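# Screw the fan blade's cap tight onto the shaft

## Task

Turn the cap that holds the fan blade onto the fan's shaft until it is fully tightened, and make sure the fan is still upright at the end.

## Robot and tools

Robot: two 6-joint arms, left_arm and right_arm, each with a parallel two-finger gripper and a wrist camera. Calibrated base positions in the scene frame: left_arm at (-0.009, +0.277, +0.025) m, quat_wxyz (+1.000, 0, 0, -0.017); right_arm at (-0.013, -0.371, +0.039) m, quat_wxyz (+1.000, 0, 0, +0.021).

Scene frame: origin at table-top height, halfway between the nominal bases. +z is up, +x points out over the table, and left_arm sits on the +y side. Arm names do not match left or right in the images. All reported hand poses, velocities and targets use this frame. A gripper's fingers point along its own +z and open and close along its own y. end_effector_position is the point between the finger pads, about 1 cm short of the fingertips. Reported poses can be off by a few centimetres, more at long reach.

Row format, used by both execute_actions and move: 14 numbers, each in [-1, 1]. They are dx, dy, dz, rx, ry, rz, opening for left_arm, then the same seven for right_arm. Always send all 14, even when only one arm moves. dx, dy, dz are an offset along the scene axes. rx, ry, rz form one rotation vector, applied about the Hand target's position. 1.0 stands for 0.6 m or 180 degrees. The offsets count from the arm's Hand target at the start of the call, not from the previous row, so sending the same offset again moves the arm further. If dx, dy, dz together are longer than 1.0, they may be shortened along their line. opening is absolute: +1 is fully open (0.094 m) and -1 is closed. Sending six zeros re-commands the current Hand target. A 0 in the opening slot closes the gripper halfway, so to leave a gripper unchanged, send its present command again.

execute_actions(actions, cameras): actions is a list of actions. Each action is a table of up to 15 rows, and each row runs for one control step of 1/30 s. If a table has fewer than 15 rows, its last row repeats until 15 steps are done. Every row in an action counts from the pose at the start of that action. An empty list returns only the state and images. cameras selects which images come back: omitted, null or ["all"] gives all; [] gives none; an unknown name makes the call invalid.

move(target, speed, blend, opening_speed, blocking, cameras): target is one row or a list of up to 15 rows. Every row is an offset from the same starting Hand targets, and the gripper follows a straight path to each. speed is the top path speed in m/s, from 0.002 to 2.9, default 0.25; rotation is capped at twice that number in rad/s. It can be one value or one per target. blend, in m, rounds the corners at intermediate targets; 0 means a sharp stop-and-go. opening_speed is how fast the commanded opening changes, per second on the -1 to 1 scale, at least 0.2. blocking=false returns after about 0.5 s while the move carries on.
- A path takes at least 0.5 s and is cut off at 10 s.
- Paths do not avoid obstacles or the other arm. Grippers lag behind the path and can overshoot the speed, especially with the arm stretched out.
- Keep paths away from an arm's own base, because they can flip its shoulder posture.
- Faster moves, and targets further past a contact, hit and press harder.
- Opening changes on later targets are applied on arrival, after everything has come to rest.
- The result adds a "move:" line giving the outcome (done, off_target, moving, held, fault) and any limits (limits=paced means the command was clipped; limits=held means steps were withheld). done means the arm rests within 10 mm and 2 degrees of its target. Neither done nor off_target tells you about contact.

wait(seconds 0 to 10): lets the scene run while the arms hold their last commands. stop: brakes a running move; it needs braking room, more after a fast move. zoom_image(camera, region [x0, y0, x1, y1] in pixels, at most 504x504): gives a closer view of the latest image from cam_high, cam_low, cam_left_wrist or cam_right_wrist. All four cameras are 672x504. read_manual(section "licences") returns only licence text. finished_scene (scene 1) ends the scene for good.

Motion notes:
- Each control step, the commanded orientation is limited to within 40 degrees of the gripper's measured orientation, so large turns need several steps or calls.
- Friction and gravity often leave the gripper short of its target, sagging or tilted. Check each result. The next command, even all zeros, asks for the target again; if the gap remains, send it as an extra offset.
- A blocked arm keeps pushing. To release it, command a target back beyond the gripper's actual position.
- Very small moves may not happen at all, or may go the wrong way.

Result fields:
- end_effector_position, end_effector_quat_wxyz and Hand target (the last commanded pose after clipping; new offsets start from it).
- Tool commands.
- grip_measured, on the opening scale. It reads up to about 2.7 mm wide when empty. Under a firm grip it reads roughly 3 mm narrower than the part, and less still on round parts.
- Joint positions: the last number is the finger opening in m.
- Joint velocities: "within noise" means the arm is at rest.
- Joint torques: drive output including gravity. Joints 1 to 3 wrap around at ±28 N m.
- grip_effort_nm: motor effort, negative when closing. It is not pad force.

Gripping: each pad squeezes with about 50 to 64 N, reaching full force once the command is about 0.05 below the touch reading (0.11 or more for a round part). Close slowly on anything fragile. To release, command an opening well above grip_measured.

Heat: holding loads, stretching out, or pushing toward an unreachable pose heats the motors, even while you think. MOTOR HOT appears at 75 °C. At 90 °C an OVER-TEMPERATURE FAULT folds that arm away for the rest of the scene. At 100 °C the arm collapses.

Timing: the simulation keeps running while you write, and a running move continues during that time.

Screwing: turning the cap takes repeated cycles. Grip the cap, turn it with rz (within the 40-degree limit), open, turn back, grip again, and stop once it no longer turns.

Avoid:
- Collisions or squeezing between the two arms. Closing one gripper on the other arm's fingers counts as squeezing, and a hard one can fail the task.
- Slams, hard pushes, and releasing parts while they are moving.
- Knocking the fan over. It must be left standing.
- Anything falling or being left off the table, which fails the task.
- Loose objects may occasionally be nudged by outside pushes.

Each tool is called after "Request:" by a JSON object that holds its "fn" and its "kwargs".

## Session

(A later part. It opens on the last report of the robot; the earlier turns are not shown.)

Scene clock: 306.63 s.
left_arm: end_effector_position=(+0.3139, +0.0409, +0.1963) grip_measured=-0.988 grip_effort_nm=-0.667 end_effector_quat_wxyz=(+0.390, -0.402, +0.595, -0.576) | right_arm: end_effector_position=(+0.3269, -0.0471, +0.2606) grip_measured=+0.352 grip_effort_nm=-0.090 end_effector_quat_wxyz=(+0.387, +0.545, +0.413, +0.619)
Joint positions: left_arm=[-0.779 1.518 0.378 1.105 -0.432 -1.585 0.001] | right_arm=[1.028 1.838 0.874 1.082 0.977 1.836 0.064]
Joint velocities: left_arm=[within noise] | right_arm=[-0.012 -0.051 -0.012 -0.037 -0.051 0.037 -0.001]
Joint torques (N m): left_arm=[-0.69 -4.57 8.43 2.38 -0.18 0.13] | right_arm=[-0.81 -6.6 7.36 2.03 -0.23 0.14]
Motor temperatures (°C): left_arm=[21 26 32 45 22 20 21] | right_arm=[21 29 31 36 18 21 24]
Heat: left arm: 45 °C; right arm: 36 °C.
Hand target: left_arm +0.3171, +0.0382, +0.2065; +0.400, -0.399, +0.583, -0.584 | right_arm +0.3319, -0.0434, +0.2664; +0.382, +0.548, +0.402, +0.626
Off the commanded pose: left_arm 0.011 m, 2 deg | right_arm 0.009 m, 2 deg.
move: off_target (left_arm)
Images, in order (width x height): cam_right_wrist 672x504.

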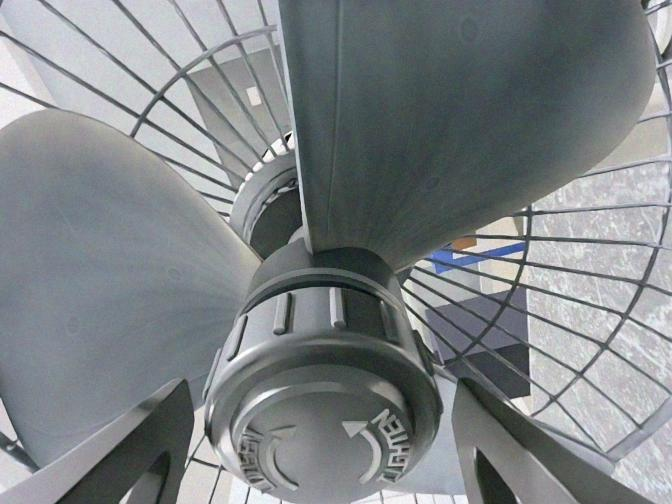

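Request:
{"fn": "move", "kwargs": {"target": [[0, 0, 0, 0, 0, 0, -1, -0.0050, -0.0062, -0.0092, 0.0, 0.0, 0.0, 0.1], [0, 0, 0, 0, 0, 0, -1, -0.0050, -0.0062, -0.0092, 0.0, 0.0, 0.0, -0.15]], "speed": [0.04, 0.04], "opening_speed": 0.6, "cameras": ["cam_right_wrist"]}}

Scene clock: 308.93 s.
left_arm: end_effector_position=(+0.3139, +0.0409, +0.1963) grip_measured=-0.988 grip_effort_nm=-0.667 end_effector_quat_wxyz=(+0.390, -0.402, +0.595, -0.576) | right_arm: end_effector_position=(+0.3269, -0.0471, +0.2611) grip_measured=+0.020 grip_effort_nm=-1.018 end_effector_quat_wxyz=(+0.386, +0.545, +0.411, +0.620)
Joint positions: left_arm=[-0.779 1.518 0.378 1.105 -0.432 -1.585 0.001] | right_arm=[1.028 1.838 0.874 1.085 0.977 1.837 0.048]
Joint velocities: within noise
Joint torques (N m): left_arm=[-0.66 -4.62 8.39 2.36 -0.18 0.14] | right_arm=[-0.66 -6.61 5.24 2.34 -0.2 0.16]
Motor temperatures (°C): left_arm=[21 26 32 45 22 20 21] | right_arm=[21 28 31 36 18 21 24]
Heat: left arm: 45 °C; right arm: 36 °C.
Hand target: left_arm +0.3171, +0.0381, +0.2065; +0.400, -0.399, +0.583, -0.584 | right_arm +0.3289, -0.0472, +0.2609; +0.382, +0.548, +0.402, +0.626
Off the commanded pose: left_arm 0.011 m, 2 deg | right_arm 0.002 m, 1 deg.
move: off_target (left_arm)
Images, in order (width x height): cam_right_wrist 672x504.

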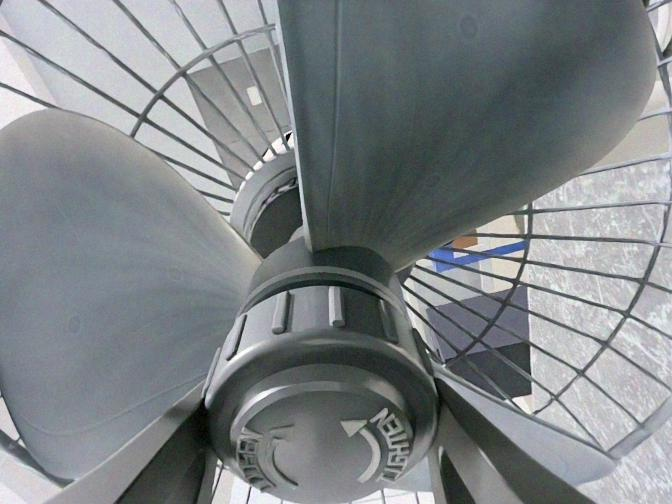

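Request:
{"fn": "move", "kwargs": {"target": [0, 0, 0, 0, 0, 0, -1, 0, 0, 0, -0.3311, -0.0282, -0.0254, -0.15], "speed": 0.4, "cameras": ["cam_left_wrist", "cam_right_wrist"]}}

Scene clock: 311.33 s.
left_arm: end_effector_position=(+0.3139, +0.0409, +0.1963) grip_measured=-0.988 grip_effort_nm=-0.662 end_effector_quat_wxyz=(+0.390, -0.402, +0.595, -0.576) | right_arm: end_effector_position=(+0.3270, -0.0467, +0.2576) grip_measured=+0.020 grip_effort_nm=-1.028 end_effector_quat_wxyz=(+0.641, +0.268, +0.632, +0.343)
Joint positions: left_arm=[-0.779 1.518 0.378 1.105 -0.432 -1.585 0.001] | right_arm=[1.028 1.838 0.874 1.065 0.976 0.808 0.048]
Joint velocities: within noise
Joint torques (N m): left_arm=[-0.51 -4.46 8.44 2.37 -0.18 0.14] | right_arm=[-0.65 -6.69 5.2 2.56 -0.2 -0.08]
Motor temperatures (°C): left_arm=[21 26 32 45 22 20 21] | right_arm=[21 29 31 36 18 21 24]
Heat: left arm: 45 °C; right arm: 36 °C.
Hand target: left_arm +0.3171, +0.0381, +0.2065; +0.400, -0.399, +0.583, -0.584 | right_arm +0.3289, -0.0472, +0.2609; +0.644, +0.273, +0.622, +0.352
Off the commanded pose: left_arm 0.011 m, 2 deg | right_arm 0.004 m, 2 deg.
move: off_target (left_arm)
Images, in order (width x height): cam_left_wrist 672x504, cam_right_wrist 672x504.

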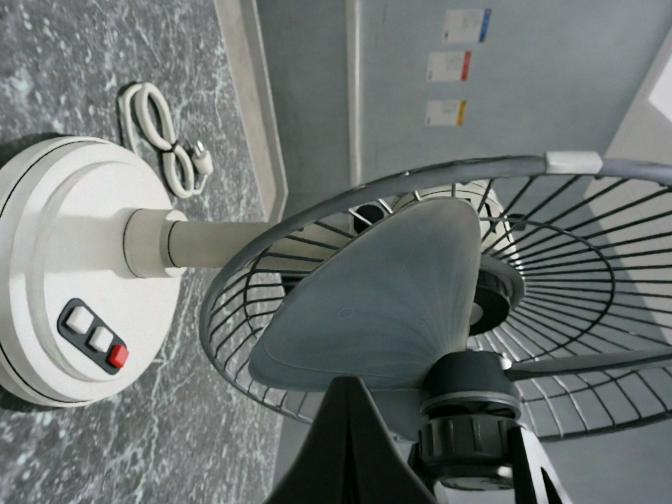

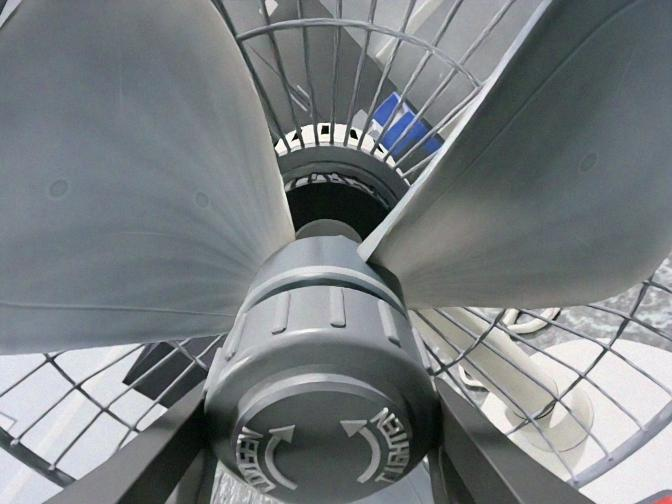

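Request:
{"fn": "zoom_image", "kwargs": {"camera": "cam_left_wrist", "region": [380, 340, 560, 500]}}

Scaled by 2.800 from the camera's 672x504 image, which has a finer 960x720 frame.

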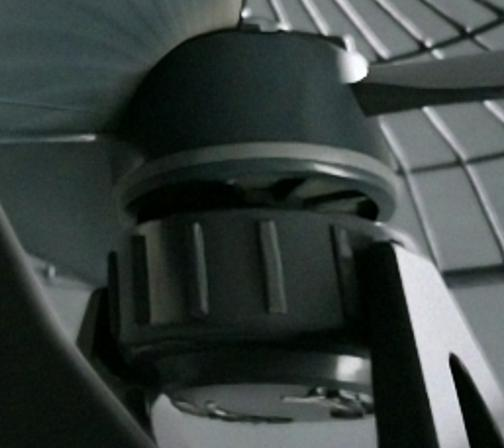

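Request:
{"fn": "move", "kwargs": {"target": [[0.0027, -0.1155, -0.0742, 0, 0, 0, -1, 0, 0, 0, 0, 0, 0, -0.15], [0.0802, -0.1463, -0.0775, 0, 0, 0, -1, 0, 0, 0, 0, 0, 0, -0.15], [0.0802, -0.108, -0.0748, 0, 0, 0, -1, 0, 0, 0, 0, 0, 0, -0.15], [0.0798, -0.0437, -0.0225, 0, 0, 0, -1, 0, 0, 0, 0, 0, 0, -0.15], [0.0793, -0.0118, 0.0442, 0, 0, 0, -1, 0, 0, 0, 0, 0, 0, -0.15], [0.0793, -0.0047, 0.1103, 0, 0, 0, -1, 0, 0, 0, 0, 0, 0, -0.15], [0.0793, -0.0263, 0.1792, 0, 0, 0, -1, 0, 0, 0, 0, 0, 0, -0.15], [0.0795, -0.075, 0.2477, 0, 0, 0, -1, 0, 0, 0, 0, 0, 0, -0.15]], "speed": [0.3, 0.15, 0.18, 0.2, 0.2, 0.2, 0.2, 0.2], "blend": [0.01, 0.0, 0.01, 0.015, 0.02, 0.02, 0.02, 0], "cameras": ["cam_left_wrist", "cam_right_wrist"]}}

Request:
{"fn": "zoom_image", "kwargs": {"camera": "cam_right_wrist", "region": [190, 240, 460, 430]}}

Scene clock: 315.07 s.
left_arm: end_effector_position=(+0.3615, -0.0047, +0.3563) grip_measured=-0.988 grip_effort_nm=-0.657 end_effector_quat_wxyz=(+0.395, -0.397, +0.574, -0.598) | right_arm: end_effector_position=(+0.3271, -0.0466, +0.2575) grip_measured=+0.020 grip_effort_nm=-1.023 end_effector_quat_wxyz=(+0.641, +0.267, +0.632, +0.342)
Joint positions: left_arm=[-0.768 1.424 0.985 0.468 -0.42 -1.581 0.001] | right_arm=[1.028 1.84 0.874 1.068 0.976 0.805 0.048]
Joint velocities: within noise
Joint torques (N m): left_arm=[-0.44 -5.41 11.78 1.65 -0.16 0.1] | right_arm=[-0.55 -6.94 5.22 2.54 -0.2 -0.02]
Motor temperatures (°C): left_arm=[21 26 32 45 22 20 21] | right_arm=[21 28 31 37 18 21 24]
Heat: left arm: 45 °C; right arm: 37 °C.
Hand target: left_arm +0.3648, -0.0068, +0.3550; +0.400, -0.399, +0.583, -0.584 | right_arm +0.3289, -0.0472, +0.2609; +0.644, +0.273, +0.622, +0.352
Off the commanded pose: left_arm 0.004 m, 2 deg | right_arm 0.004 m, 2 deg.
move: done; blend cut to 0.0199 m at target 5, 0.0199 m at target 6
Images, in order (width x height): cam_left_wrist 672x504, cam_right_wrist 672x504.

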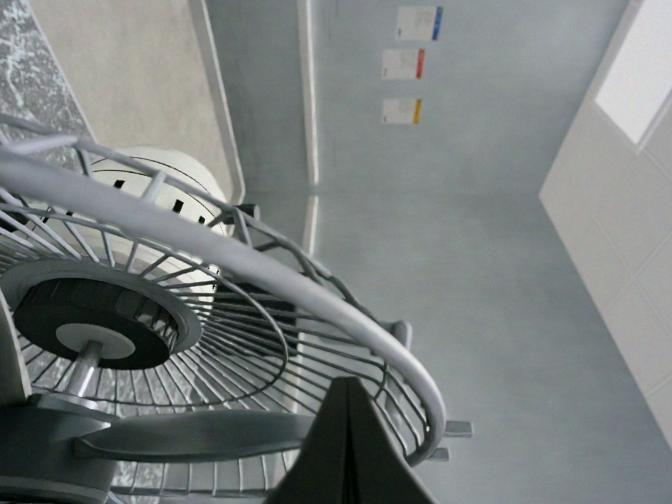

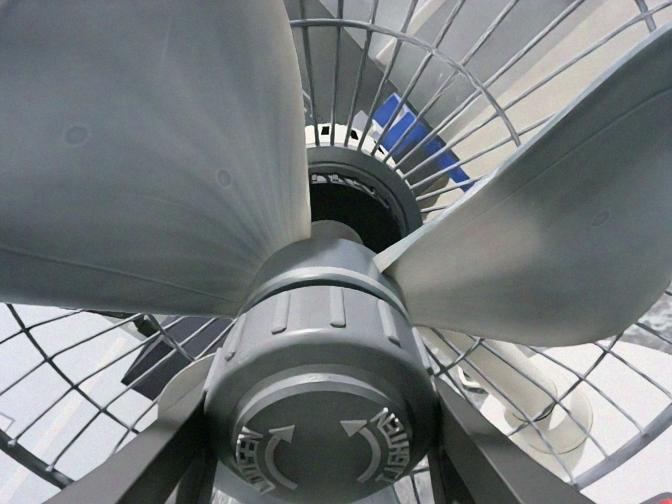

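Scaled by 1.867 from the camera's 672x504 image, which has a finer 960x720 frame.

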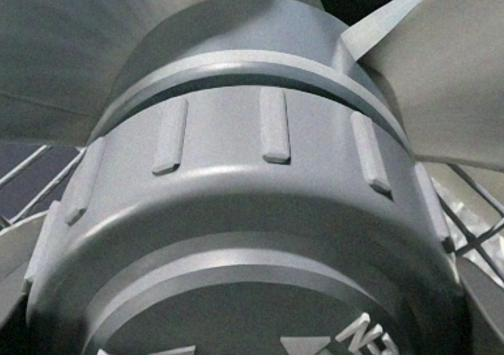

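Request:
{"fn": "move", "kwargs": {"target": [[-0.078,0.0315,0,0,0,0,-1,0,0,0,0,0,0,-0.15],[-0.088,0.1115,-0.0585,0,0,0,-1,0,0,0,0,0,0,-0.15],[-0.0913,0.1148,-0.2085,0,0,0,-1,0,0,0,0,0,0,-0.15],[-0.0763,-0.0018,-0.3175,0,0,0,-1,0,0,0,0,0,0,-0.15]], "speed": 0.3, "blend": [0.02,0.03,0.03,0], "cameras": ["cam_left_wrist","cam_right_wrist"]}}

Scene clock: 318.03 s.
left_arm: end_effector_position=(+0.3145, -0.0054, +0.1564) grip_measured=-0.988 grip_effort_nm=-0.657 end_effector_quat_wxyz=(+0.388, -0.402, +0.594, -0.579) | right_arm: end_effector_position=(+0.3271, -0.0466, +0.2575) grip_measured=+0.020 grip_effort_nm=-1.028 end_effector_quat_wxyz=(+0.642, +0.267, +0.632, +0.342)
Joint positions: left_arm=[-0.891 1.846 0.471 1.341 -0.539 -1.593 0.001] | right_arm=[1.028 1.84 0.874 1.068 0.976 0.805 0.048]
Joint velocities: within noise
Joint torques (N m): left_arm=[-0.23 -6.2 7.36 2.27 -0.2 0.19] | right_arm=[-0.68 -6.94 5.18 2.54 -0.18 -0.04]
Motor temperatures (°C): left_arm=[21 26 32 46 22 20 21] | right_arm=[21 28 31 38 18 21 24]
Heat: left arm: 46 °C; right arm: 38 °C.
Hand target: left_arm +0.3190, -0.0080, +0.1646; +0.400, -0.399, +0.583, -0.584 | right_arm +0.3289, -0.0472, +0.2609; +0.644, +0.273, +0.622, +0.352
Off the commanded pose: left_arm 0.010 m, 2 deg | right_arm 0.004 m, 2 deg.
move: done; blend cut to 0.0299 m at target 2
Images, in order (width x height): cam_left_wrist 672x504, cam_right_wrist 672x504.

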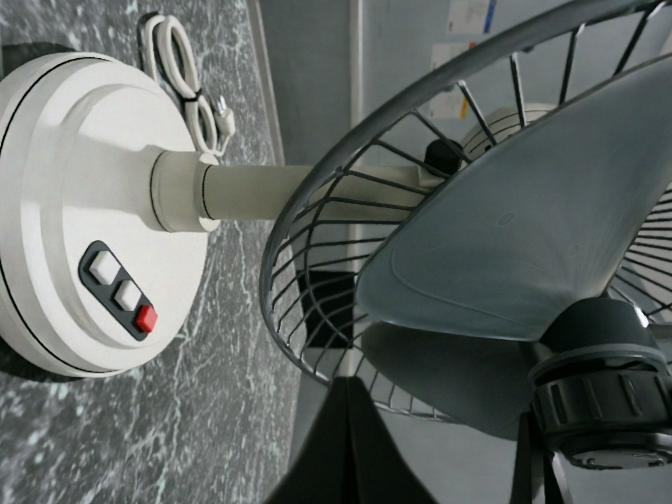

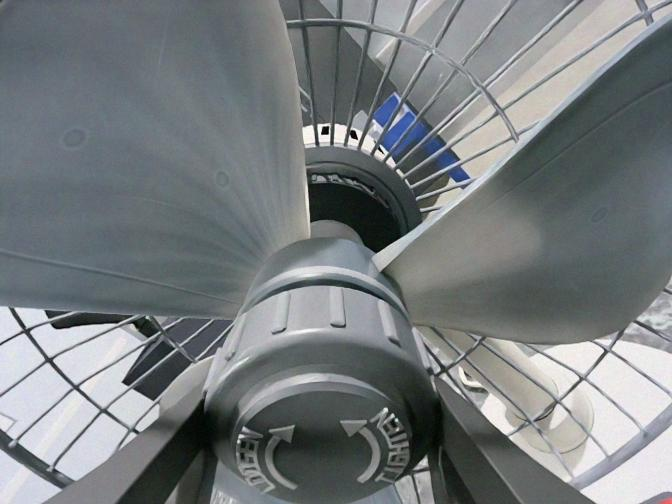

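Request:
{"fn": "zoom_image", "kwargs": {"camera": "cam_right_wrist", "region": [190, 240, 460, 430]}}

Request:
{"fn": "zoom_image", "kwargs": {"camera": "cam_left_wrist", "region": [500, 280, 672, 480]}}

Scaled by 1.867 from the camera's 672x504 image, which has a finer 960x720 frame.

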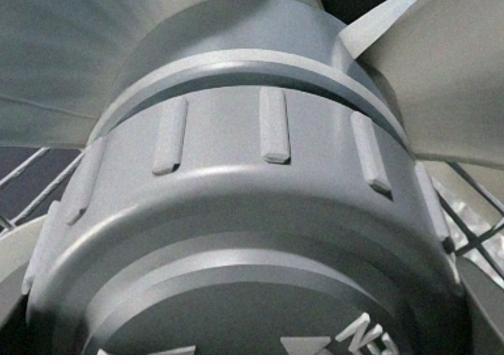

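Scaled by 2.520 from the camera's 672x504 image, which has a finer 960x720 frame.

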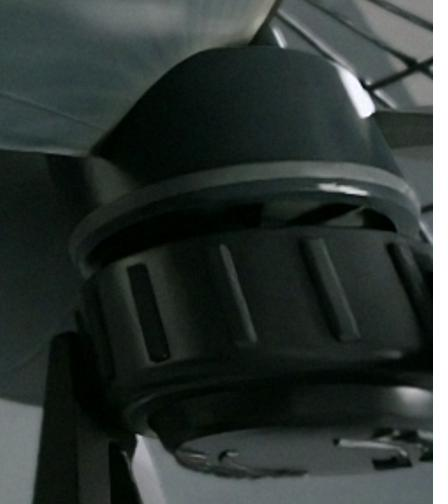

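Request:
{"fn": "move", "kwargs": {"target": [[0.0772,-0.0308,-0.005,0,0,0,-1,0,0,0,0,0,0,-0.15],[0.0768,0.0335,0.0473,0,0,0,-1,0,0,0,0,0,0,-0.15],[0.0763,0.0653,0.114,0,0,0,-1,0,0,0,0,0,0,-0.15],[0.0763,0.0725,0.1802,0,0,0,-1,0,0,0,0,0,0,-0.15],[0.0763,0.0508,0.249,0,0,0,-1,0,0,0,0,0,0,-0.15],[0.0765,0.0022,0.3175,0,0,0,-1,0,0,0,0,0,0,-0.15],[-0.0015,0.0337,0.3175,0,0,0,-1,0,0,0,0,0,0,-0.15],[-0.0115,0.1137,0.259,0,0,0,-1,0,0,0,0,0,0,-0.15],[-0.0148,0.117,0.109,0,0,0,-1,0,0,0,0,0,0,-0.15],[0.0001,0.0001,0,0,0,0,-1,0,0,0,0,0,0,-0.15]], "speed": [0.2,0.2,0.2,0.2,0.2,0.2,0.3,0.35,0.35,0.3], "blend": [0,0.015,0.02,0.02,0.02,0,0.02,0.03,0.03,0], "cameras": ["cam_left_wrist","cam_right_wrist"]}}

Scene clock: 322.33 s.
left_arm: end_effector_position=(+0.3145, -0.0055, +0.1565) grip_measured=-0.988 grip_effort_nm=-0.662 end_effector_quat_wxyz=(+0.388, -0.402, +0.594, -0.579) | right_arm: end_effector_position=(+0.3282, -0.0465, +0.2572) grip_measured=+0.020 grip_effort_nm=-1.028 end_effector_quat_wxyz=(+0.642, +0.265, +0.633, +0.342)
Joint positions: left_arm=[-0.891 1.846 0.472 1.341 -0.539 -1.593 0.001] | right_arm=[1.024 1.843 0.874 1.074 0.97 0.799 0.048]
Joint velocities: within noise
Joint torques (N m): left_arm=[-0.32 -6.37 7.46 2.24 -0.23 0.15] | right_arm=[-0.38 -7.08 5.15 2.5 -0.14 0.04]
Motor temperatures (°C): left_arm=[21 27 32 46 22 20 21] | right_arm=[21 28 31 38 18 21 24]
Heat: left arm: 46 °C; right arm: 38 °C.
Hand target: left_arm +0.3190, -0.0079, +0.1645; +0.400, -0.399, +0.583, -0.584 | right_arm +0.3289, -0.0471, +0.2608; +0.644, +0.273, +0.622, +0.352
Off the commanded pose: left_arm 0.010 m, 2 deg | right_arm 0.004 m, 2 deg.
move: done; blend cut to 0.0299 m at target 8
Images, in order (width x height): cam_left_wrist 672x504, cam_right_wrist 672x504.

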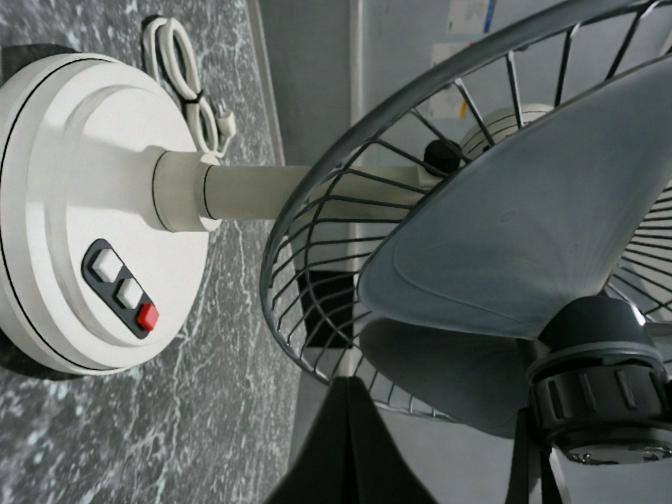

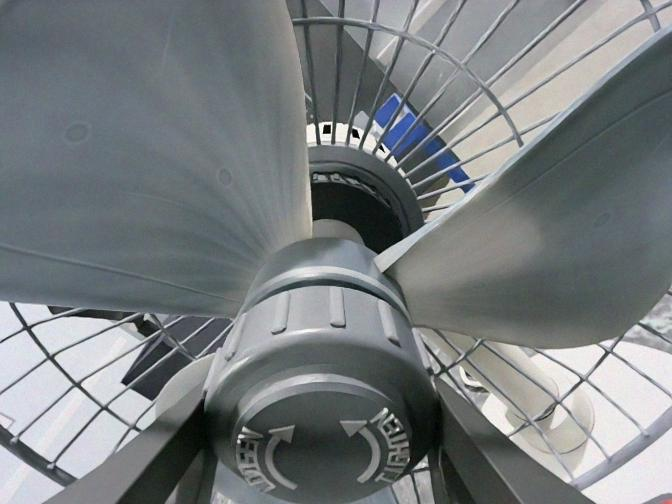

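Request:
{"fn": "move", "kwargs": {"target": [[0.0772,-0.0308,-0.005,0,0,0,-1,0.001,0,0,0,0,0,-0.15],[0.0768,0.0335,0.0473,0,0,0,-1,0.001,0,0,0,0,0,-0.15],[0.0763,0.0653,0.114,0,0,0,-1,0.001,0,0,0,0,0,-0.15],[0.0763,0.0725,0.1802,0,0,0,-1,0.001,0,0,0,0,0,-0.15],[0.0763,0.0508,0.249,0,0,0,-1,0.001,0,0,0,0,0,-0.15],[0.0765,0.0022,0.3175,0,0,0,-1,0.001,0,0,0,0,0,-0.15],[-0.0015,0.0337,0.3175,0,0,0,-1,0.001,0,0,0,0,0,-0.15],[-0.0115,0.1137,0.259,0,0,0,-1,0.001,0,0,0,0,0,-0.15],[-0.0148,0.117,0.109,0,0,0,-1,0.001,0,0,0,0,0,-0.15],[0.0001,0.0001,0,0,0,0,-1,0.001,0,0,0,0,0,-0.15]], "speed": [0.2,0.2,0.2,0.2,0.2,0.2,0.3,0.35,0.35,0.3], "blend": [0,0.015,0.02,0.02,0.02,0,0.02,0.03,0.03,0], "cameras": ["cam_right_wrist"]}}

Request:
{"fn": "zoom_image", "kwargs": {"camera": "cam_right_wrist", "region": [190, 240, 460, 430]}}

Scene clock: 326.33 s.
left_arm: end_effector_position=(+0.3146, -0.0054, +0.1565) grip_measured=-0.988 grip_effort_nm=-0.662 end_effector_quat_wxyz=(+0.388, -0.402, +0.594, -0.579) | right_arm: end_effector_position=(+0.3295, -0.0475, +0.2571) grip_measured=+0.020 grip_effort_nm=-1.028 end_effector_quat_wxyz=(+0.643, +0.265, +0.632, +0.341)
Joint positions: left_arm=[-0.891 1.846 0.472 1.341 -0.538 -1.593 0.001] | right_arm=[1.021 1.845 0.874 1.077 0.969 0.797 0.048]
Joint velocities: within noise
Joint torques (N m): left_arm=[-0.23 -6.41 7.53 2.29 -0.22 0.17] | right_arm=[0.06 -7.19 5.29 2.42 -0.12 0.07]
Motor temperatures (°C): left_arm=[21 27 32 47 22 20 21] | right_arm=[21 28 31 38 18 21 24]
Heat: left arm: 47 °C; right arm: 38 °C.
Hand target: left_arm +0.3191, -0.0079, +0.1645; +0.400, -0.399, +0.583, -0.584 | right_arm +0.3296, -0.0472, +0.2609; +0.644, +0.274, +0.622, +0.352
Off the commanded pose: left_arm 0.009 m, 2 deg | right_arm 0.004 m, 2 deg.
move: done; blend cut to 0.0299 m at target 8
Images, in order (width x height): cam_right_wrist 672x504.

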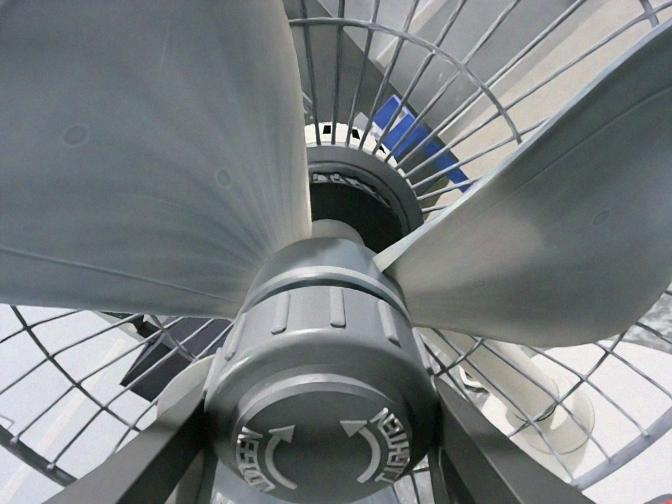

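Scaled by 1.867 from the camera's 672x504 image, which has a finer 960x720 frame.

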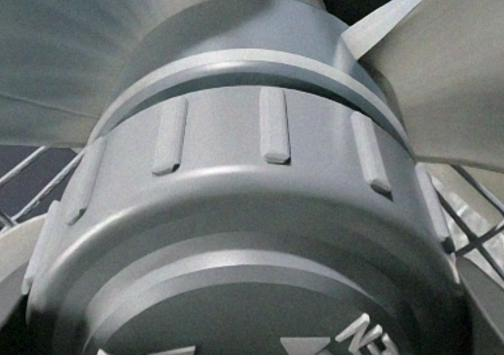

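Request:
{"fn": "wait", "kwargs": {"seconds": 0, "cameras": ["cam_left_wrist","cam_right_wrist","cam_low","cam_high"]}}

Request:
{"fn": "zoom_image", "kwargs": {"camera": "cam_left_wrist", "region": [500, 280, 672, 480]}}

Scene clock: 327.10 s.
left_arm: end_effector_position=(+0.3146, -0.0054, +0.1566) grip_measured=-0.988 grip_effort_nm=-0.667 end_effector_quat_wxyz=(+0.388, -0.402, +0.594, -0.579) | right_arm: end_effector_position=(+0.3295, -0.0475, +0.2571) grip_measured=+0.020 grip_effort_nm=-1.023 end_effector_quat_wxyz=(+0.643, +0.265, +0.632, +0.341)
Joint positions: left_arm=[-0.891 1.846 0.472 1.342 -0.539 -1.593 0.001] | right_arm=[1.021 1.845 0.874 1.077 0.969 0.797 0.048]
Joint velocities: within noise
Joint torques (N m): left_arm=[-0.27 -6.34 7.42 2.26 -0.23 0.21] | right_arm=[-0.02 -7.21 5.26 2.42 -0.13 0.05]
Motor temperatures (°C): left_arm=[21 27 32 47 22 20 21] | right_arm=[21 28 31 37 18 21 24]
Heat: left arm: 47 °C; right arm: 37 °C.
Hand target: left_arm +0.3191, -0.0078, +0.1646; +0.400, -0.399, +0.583, -0.584 | right_arm +0.3296, -0.0472, +0.2609; +0.644, +0.274, +0.622, +0.352
Tool commands: left_gripper/opening=-1.0 right_gripper/opening=-0.15
Off the commanded pose: left_arm 0.009 m, 2 deg | right_arm 0.004 m, 2 deg.

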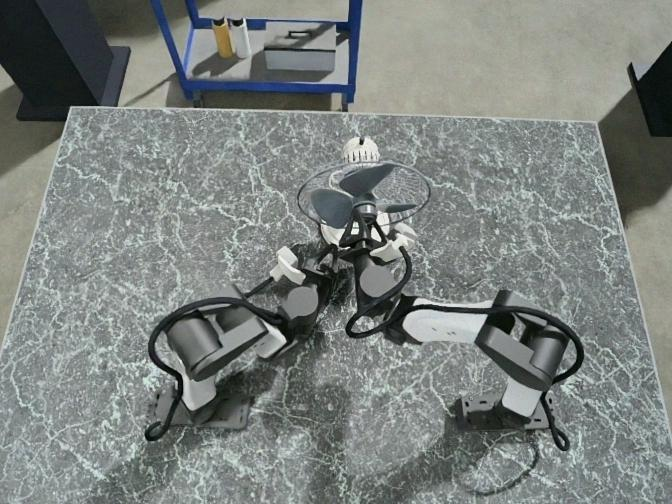

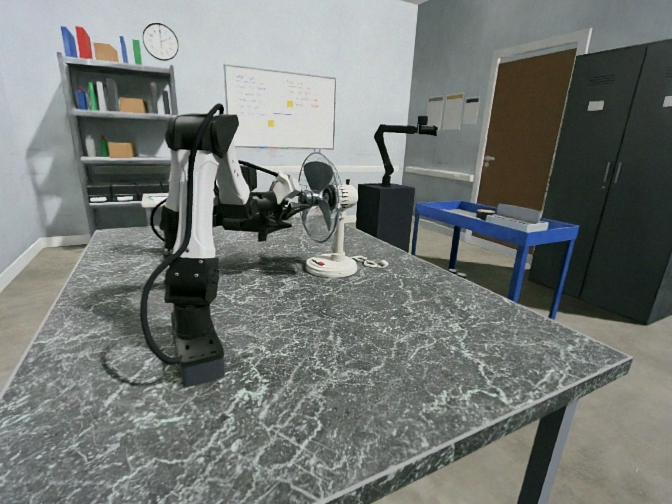

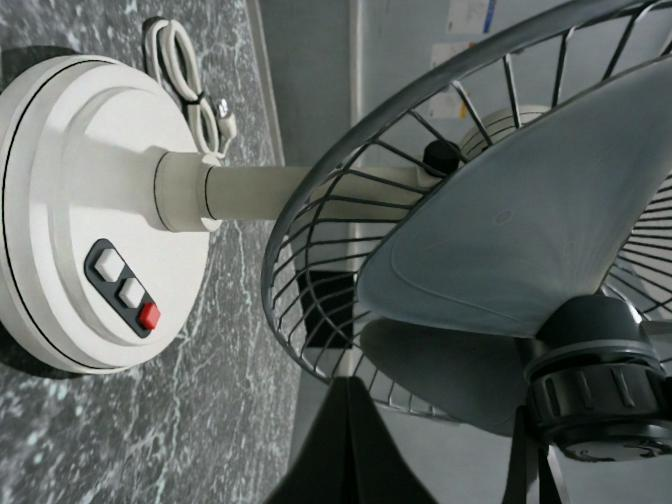

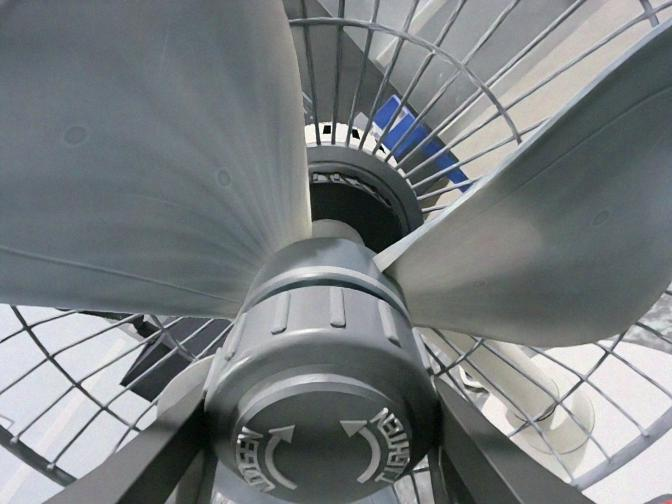

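Scaled by 2.520 from the camera's 672x504 image, which has a finer 960x720 frame.

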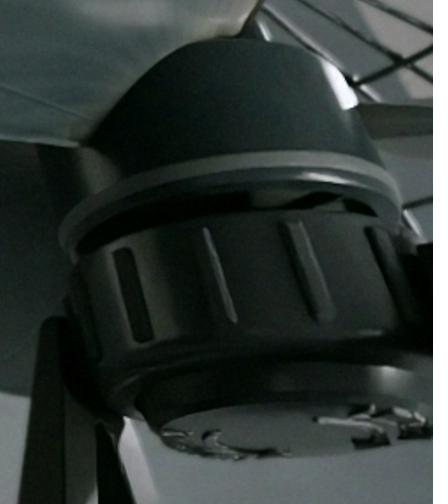

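Request:
{"fn": "move", "kwargs": {"target": [[0.0772,-0.0308,-0.005,0,0,0,-1,0.0015,0,0,0,0,0,-0.15],[0.0768,0.0335,0.0473,0,0,0,-1,0.0015,0,0,0,0,0,-0.15],[0.0763,0.0653,0.114,0,0,0,-1,0.0015,0,0,0,0,0,-0.15],[0.0763,0.0725,0.1802,0,0,0,-1,0.0015,0,0,0,0,0,-0.15],[0.0763,0.0508,0.249,0,0,0,-1,0.0015,0,0,0,0,0,-0.15],[0.0765,0.0022,0.3175,0,0,0,-1,0.0015,0,0,0,0,0,-0.15],[-0.0015,0.0337,0.3175,0,0,0,-1,0.0015,0,0,0,0,0,-0.15],[-0.0115,0.1137,0.259,0,0,0,-1,0.0015,0,0,0,0,0,-0.15],[-0.0148,0.117,0.109,0,0,0,-1,0.0015,0,0,0,0,0,-0.15],[0.0001,0.0001,0,0,0,0,-1,0.0015,0,0,0,0,0,-0.15]], "speed": [0.2,0.2,0.2,0.2,0.2,0.2,0.3,0.35,0.35,0.3], "blend": [0,0.015,0.02,0.02,0.02,0,0.02,0.03,0.03,0], "cameras": ["cam_left_wrist"]}}

Request:
{"fn": "zoom_image", "kwargs": {"camera": "cam_left_wrist", "region": [500, 280, 672, 480]}}

Scene clock: 331.77 s.
left_arm: end_effector_position=(+0.3147, -0.0053, +0.1565) grip_measured=-0.988 grip_effort_nm=-0.667 end_effector_quat_wxyz=(+0.388, -0.402, +0.594, -0.579) | right_arm: end_effector_position=(+0.3304, -0.0480, +0.2569) grip_measured=+0.020 grip_effort_nm=-1.028 end_effector_quat_wxyz=(+0.643, +0.266, +0.632, +0.341)
Joint positions: left_arm=[-0.89 1.846 0.472 1.341 -0.538 -1.593 0.001] | right_arm=[1.018 1.846 0.874 1.079 0.967 0.797 0.048]
Joint velocities: within noise
Joint torques (N m): left_arm=[-0.28 -6.32 7.28 2.26 -0.22 0.18] | right_arm=[0.03 -7.2 5.33 2.41 -0.11 0.06]
Motor temperatures (°C): left_arm=[21 27 32 47 22 20 21] | right_arm=[21 28 31 37 18 21 24]
Heat: left arm: 47 °C; right arm: 37 °C.
Hand target: left_arm +0.3192, -0.0078, +0.1645; +0.400, -0.399, +0.583, -0.584 | right_arm +0.3304, -0.0471, +0.2608; +0.644, +0.273, +0.622, +0.351
Off the commanded pose: left_arm 0.009 m, 2 deg | right_arm 0.004 m, 2 deg.
move: done; blend cut to 0.0299 m at target 8
Images, in order (width x height): cam_left_wrist 672x504.

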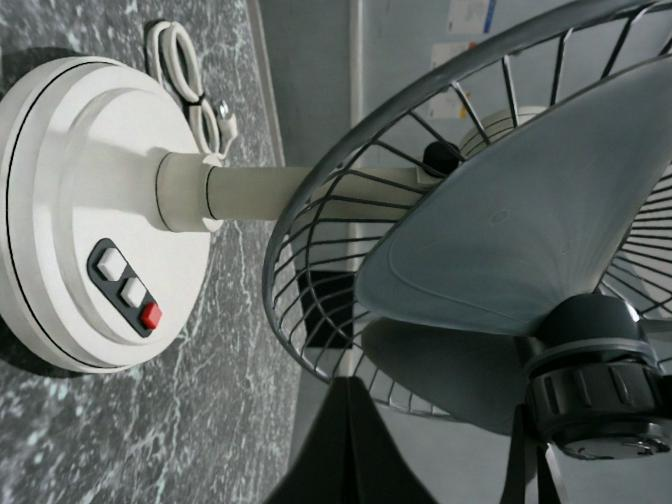

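Scaled by 2.520 from the camera's 672x504 image, which has a finer 960x720 frame.

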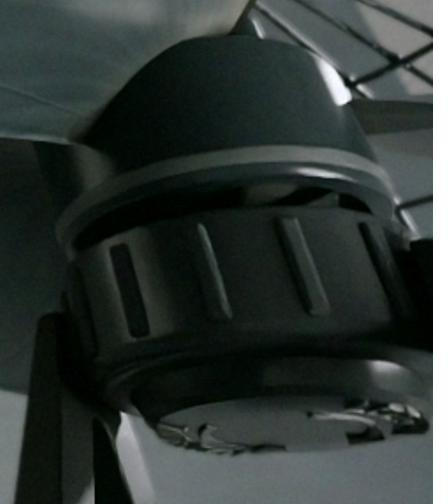

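Request:
{"fn": "zoom_image", "kwargs": {"camera": "cam_left_wrist", "region": [510, 320, 670, 420]}}

Request:
{"fn": "wait", "kwargs": {"seconds": 0, "cameras": ["cam_right_wrist"]}}

Request:
{"fn": "zoom_image", "kwargs": {"camera": "cam_right_wrist", "region": [270, 230, 410, 310]}}

Scaled by 3.150 from the camera's 672x504 image, which has a finer 960x720 frame.

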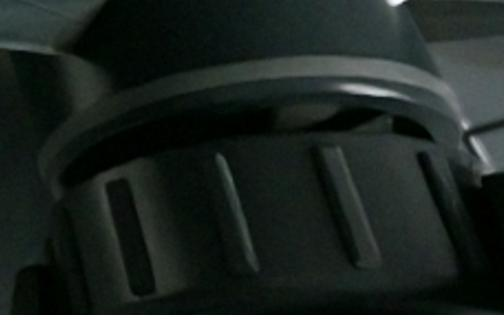

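Scene clock: 331.97 s.
left_arm: end_effector_position=(+0.3147, -0.0053, +0.1566) grip_measured=-0.988 grip_effort_nm=-0.667 end_effector_quat_wxyz=(+0.388, -0.402, +0.594, -0.579) | right_arm: end_effector_position=(+0.3304, -0.0480, +0.2569) grip_measured=+0.020 grip_effort_nm=-1.023 end_effector_quat_wxyz=(+0.643, +0.266, +0.632, +0.341)
Joint positions: left_arm=[-0.89 1.846 0.472 1.342 -0.538 -1.593 0.001] | right_arm=[1.018 1.846 0.874 1.079 0.967 0.797 0.048]
Joint velocities: within noise
Joint torques (N m): left_arm=[-0.28 -6.3 7.5 2.24 -0.2 0.17] | right_arm=[-0.16 -7.21 5.5 2.39 -0.14 0.06]
Motor temperatures (°C): left_arm=[21 27 32 47 22 20 21] | right_arm=[21 28 31 37 18 21 24]
Heat: left arm: 47 °C; right arm: 37 °C.
Hand target: left_arm +0.3192, -0.0078, +0.1646; +0.400, -0.399, +0.583, -0.584 | right_arm +0.3304, -0.0471, +0.2608; +0.644, +0.273, +0.622, +0.351
Tool commands: left_gripper/opening=-1.0 right_gripper/opening=-0.15
Off the commanded pose: left_arm 0.009 m, 2 deg | right_arm 0.004 m, 2 deg.
Images, in order (width x height): cam_right_wrist 672x504.

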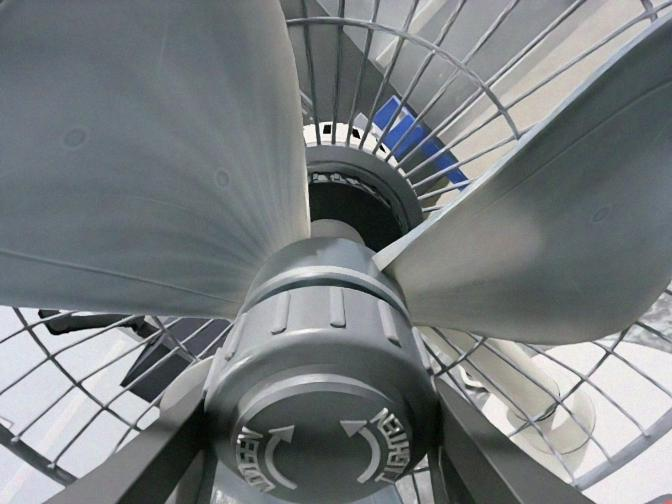

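Scaled by 3.600 from the camera's 672x504 image, which has a finer 960x720 frame.

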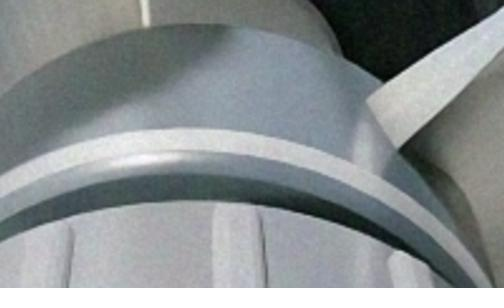

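Request:
{"fn": "move", "kwargs": {"target": [[0.0772,-0.0308,-0.005,0,0,0,-1,0,0,0,0,0,0,-0.15],[0.0768,0.0335,0.0473,0,0,0,-1,0,0,0,0,0,0,-0.15],[0.0763,0.0653,0.114,0,0,0,-1,0,0,0,0,0,0,-0.15],[0.0763,0.0725,0.1802,0,0,0,-1,0,0,0,0,0,0,-0.15],[0.0763,0.0508,0.249,0,0,0,-1,0,0,0,0,0,0,-0.15],[0.0765,0.0022,0.3175,0,0,0,-1,0,0,0,0,0,0,-0.15]], "speed": [0.2,0.2,0.2,0.2,0.2,0.2], "blend": [0,0.015,0.02,0.02,0.02,0], "blocking": false, "cameras": ["cam_right_wrist"]}}

Request:
{"fn": "wait", "kwargs": {"seconds": 0.4, "cameras": ["cam_right_wrist"]}}

Request:
{"fn": "wait", "kwargs": {"seconds": 0.4, "cameras": ["cam_right_wrist"]}}

Request:
{"fn": "wait", "kwargs": {"seconds": 1.5, "cameras": ["cam_right_wrist", "cam_left_wrist"]}}

Scene clock: 332.80 s.
left_arm: end_effector_position=(+0.3609, -0.0180, +0.1631) grip_measured=-0.988 grip_effort_nm=-0.662 end_effector_quat_wxyz=(+0.393, -0.405, +0.579, -0.588) | right_arm: end_effector_position=(+0.3309, -0.0483, +0.2565) grip_measured=+0.020 grip_effort_nm=-1.023 end_effector_quat_wxyz=(+0.644, +0.266, +0.632, +0.341)
Joint positions: left_arm=[-0.804 1.947 0.64 1.307 -0.467 -1.591 0.001] | right_arm=[1.016 1.847 0.874 1.079 0.966 0.796 0.048]
Joint velocities: left_arm=[0.168 -0.266 -0.09 -0.33 0.388 0.037 -0.001] | right_arm=[within noise]
Joint torques (N m): left_arm=[1.59 -12.81 4.79 2.08 -0.31 0.24] | right_arm=[0.12 -7.21 5.37 2.38 -0.13 0.1]
Motor temperatures (°C): left_arm=[21 27 32 47 22 20 21] | right_arm=[21 28 31 37 18 21 24]
Heat: left arm: 47 °C; right arm: 37 °C.
Hand target: left_arm +0.3654, -0.0071, +0.1769; +0.400, -0.399, +0.583, -0.584 | right_arm +0.3304, -0.0471, +0.2608; +0.644, +0.273, +0.622, +0.352
Tool commands: left_gripper/opening=-1.0 right_gripper/opening=-0.15
Off the commanded pose: left_arm 0.192 m, 1 deg | right_arm 0.004 m, 2 deg.
move: running; path passed 1 of 6 targets
Images, in order (width x height): cam_right_wrist 672x504.

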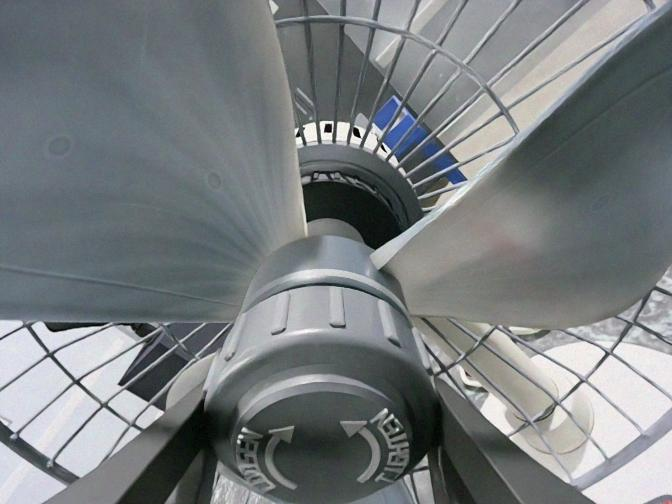

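Scene clock: 333.20 s.
left_arm: end_effector_position=(+0.3668, +0.0309, +0.2390) grip_measured=-0.988 grip_effort_nm=-0.662 end_effector_quat_wxyz=(-0.408, +0.405, -0.550, +0.606) | right_arm: end_effector_position=(+0.3309, -0.0484, +0.2567) grip_measured=+0.020 grip_effort_nm=-1.023 end_effector_quat_wxyz=(+0.644, +0.266, +0.632, +0.341)
Joint positions: left_arm=[-0.688 1.624 0.591 1.105 -0.378 -1.587 0.001] | right_arm=[1.016 1.847 0.874 1.08 0.966 0.796 0.048]
Joint velocities: left_arm=[0.095 -0.847 0.007 -0.769 0.198 0.095 0] | right_arm=[within noise]
Joint torques (N m): left_arm=[0.16 -8.51 7.79 1.88 0.04 0.2] | right_arm=[0.13 -7.28 5.44 2.38 -0.13 0.07]
Motor temperatures (°C): left_arm=[21 27 32 47 22 20 21] | right_arm=[21 28 31 37 18 21 24]
Heat: left arm: 47 °C; right arm: 37 °C.
Hand target: left_arm +0.3649, +0.0320, +0.2427; -0.400, +0.399, -0.583, +0.584 | right_arm +0.3304, -0.0471, +0.2608; +0.644, +0.273, +0.622, +0.352
Tool commands: left_gripper/opening=-1.0 right_gripper/opening=-0.15
Off the commanded pose: left_arm 0.122 m, 5 deg | right_arm 0.004 m, 2 deg.
earlier move: running; path passed 2 of 6 targets
wait: 0.40 s; no rest
Images, in order (width x height): cam_right_wrist 672x504.

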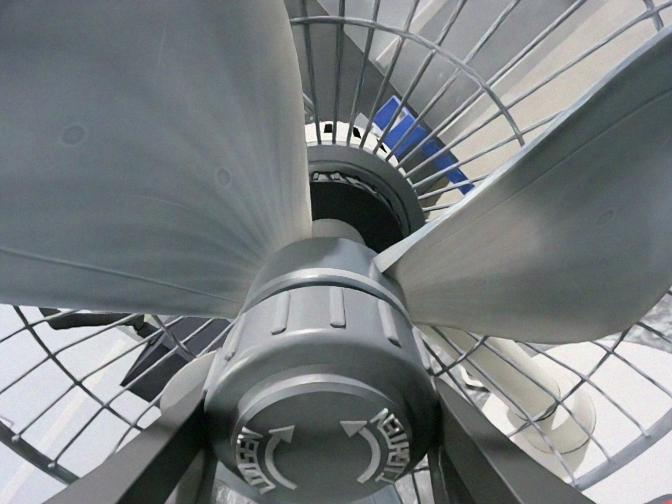

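Scene clock: 333.60 s.
left_arm: end_effector_position=(+0.3643, +0.0278, +0.3027) grip_measured=-0.988 grip_effort_nm=-0.667 end_effector_quat_wxyz=(+0.401, -0.398, +0.562, -0.603) | right_arm: end_effector_position=(+0.3309, -0.0484, +0.2567) grip_measured=+0.020 grip_effort_nm=-1.023 end_effector_quat_wxyz=(+0.644, +0.266, +0.632, +0.341)
Joint positions: left_arm=[-0.688 1.427 0.738 0.742 -0.353 -1.582 0.001] | right_arm=[1.016 1.847 0.874 1.08 0.966 0.796 0.048]
Joint velocities: left_arm=[-0.193 -0.134 0.691 -0.872 -0.081 0.022 0] | right_arm=[within noise]
Joint torques (N m): left_arm=[-0.92 -8.23 11.08 2.08 -0.14 0.18] | right_arm=[0.08 -7.34 5.42 2.37 -0.14 0.06]
Motor temperatures (°C): left_arm=[21 27 32 47 22 20 21] | right_arm=[21 28 31 37 18 21 24]
Heat: left arm: 47 °C; right arm: 37 °C.
Hand target: left_arm +0.3650, +0.0187, +0.3182; +0.400, -0.399, +0.583, -0.584 | right_arm +0.3304, -0.0471, +0.2608; +0.644, +0.273, +0.622, +0.352
Tool commands: left_gripper/opening=-1.0 right_gripper/opening=-0.15
Off the commanded pose: left_arm 0.063 m, 3 deg | right_arm 0.004 m, 2 deg.
earlier move: running; path passed 4 of 6 targets
wait: 0.40 s; no rest
Images, in order (width x height): cam_right_wrist 672x504.

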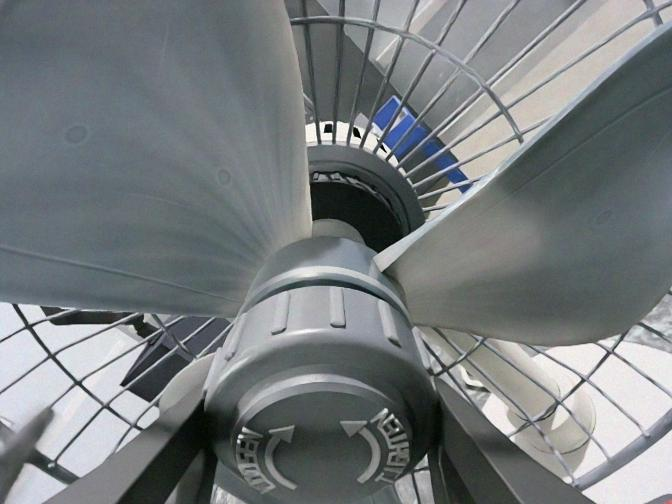

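Scene clock: 334.33 s.
left_arm: end_effector_position=(+0.3618, -0.0051, +0.3541) grip_measured=-0.988 grip_effort_nm=-0.662 end_effector_quat_wxyz=(+0.393, -0.396, +0.577, -0.596) | right_arm: end_effector_position=(+0.3309, -0.0484, +0.2569) grip_measured=+0.020 grip_effort_nm=-1.028 end_effector_quat_wxyz=(+0.644, +0.266, +0.631, +0.342)
Joint positions: left_arm=[-0.766 1.426 0.984 0.464 -0.414 -1.581 0.001] | right_arm=[1.016 1.847 0.874 1.081 0.966 0.797 0.048]
Joint velocities: within noise
Joint torques (N m): left_arm=[-0.47 -5.56 11.73 1.68 -0.2 0.08] | right_arm=[-0.05 -7.21 5.61 2.37 -0.12 0.07]
Motor temperatures (°C): left_arm=[21 27 32 47 22 20 21] | right_arm=[21 28 31 37 18 21 24]
Heat: left arm: 47 °C; right arm: 37 °C.
Hand target: left_arm +0.3651, -0.0065, +0.3550; +0.400, -0.399, +0.583, -0.584 | right_arm +0.3304, -0.0471, +0.2608; +0.644, +0.273, +0.622, +0.352
Tool commands: left_gripper/opening=-1.0 right_gripper/opening=-0.15
Off the commanded pose: left_arm 0.004 m, 2 deg | right_arm 0.004 m, 2 deg.
earlier move: done
wait: 0.73 of 1.5 s (the move ended)
Images, in order (width x height): cam_left_wrist 672x504, cam_right_wrist 672x504.

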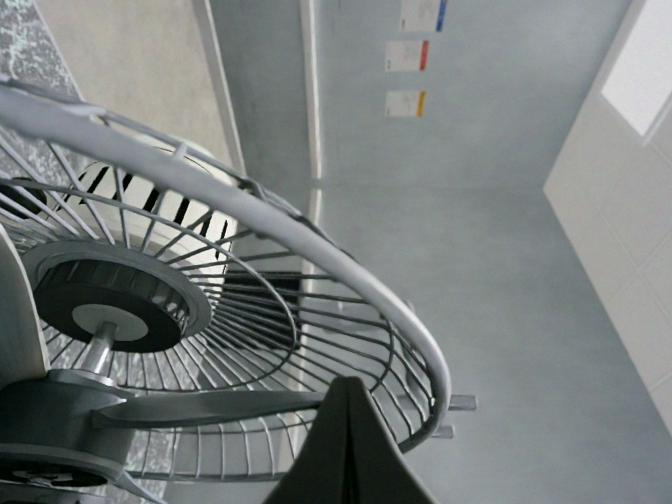

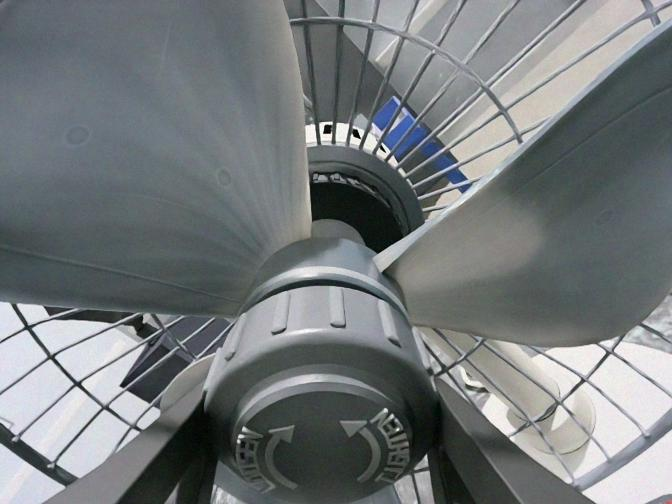

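Request:
{"fn": "move", "kwargs": {"target": [0,-0.045,0.008,0,0,0,-1,0,0,0,0,0,0,-0.15], "speed": 0.12, "cameras": ["cam_left_wrist","cam_right_wrist"]}}

Scene clock: 337.73 s.
left_arm: end_effector_position=(+0.3625, -0.0295, +0.3618) grip_measured=-0.988 grip_effort_nm=-0.657 end_effector_quat_wxyz=(+0.396, -0.399, +0.574, -0.596) | right_arm: end_effector_position=(+0.3309, -0.0485, +0.2570) grip_measured=+0.020 grip_effort_nm=-1.028 end_effector_quat_wxyz=(+0.643, +0.267, +0.630, +0.343)
Joint positions: left_arm=[-0.821 1.495 1.072 0.449 -0.478 -1.581 0.001] | right_arm=[1.016 1.847 0.874 1.082 0.967 0.8 0.048]
Joint velocities: within noise
Joint torques (N m): left_arm=[-0.76 -5.83 11.48 1.69 -0.12 0.08] | right_arm=[0.06 -7.31 5.5 2.34 -0.13 0.02]
Motor temperatures (°C): left_arm=[21 27 34 47 22 20 21] | right_arm=[21 28 31 37 18 21 25]
Heat: left arm: 47 °C; right arm: 37 °C.
Hand target: left_arm +0.3651, -0.0335, +0.3598; +0.400, -0.399, +0.583, -0.584 | right_arm +0.3304, -0.0471, +0.2608; +0.644, +0.273, +0.622, +0.352
Off the commanded pose: left_arm 0.005 m, 2 deg | right_arm 0.004 m, 2 deg.
move: done
Images, in order (width x height): cam_left_wrist 672x504, cam_right_wrist 672x504.

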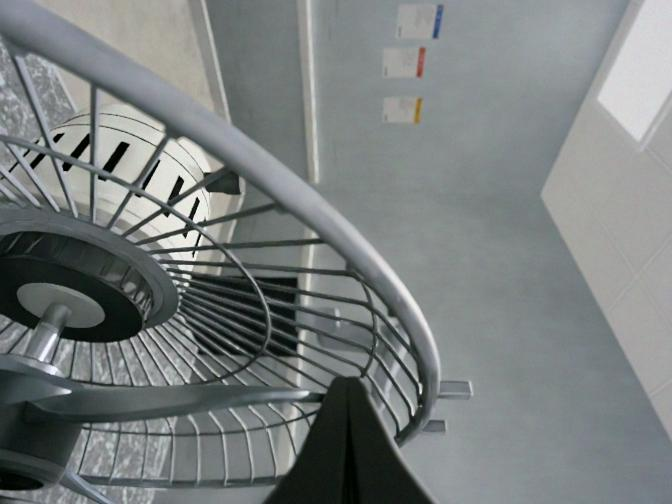

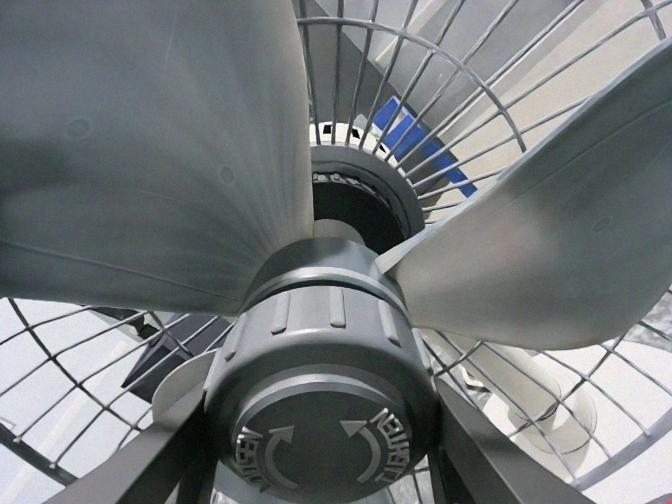

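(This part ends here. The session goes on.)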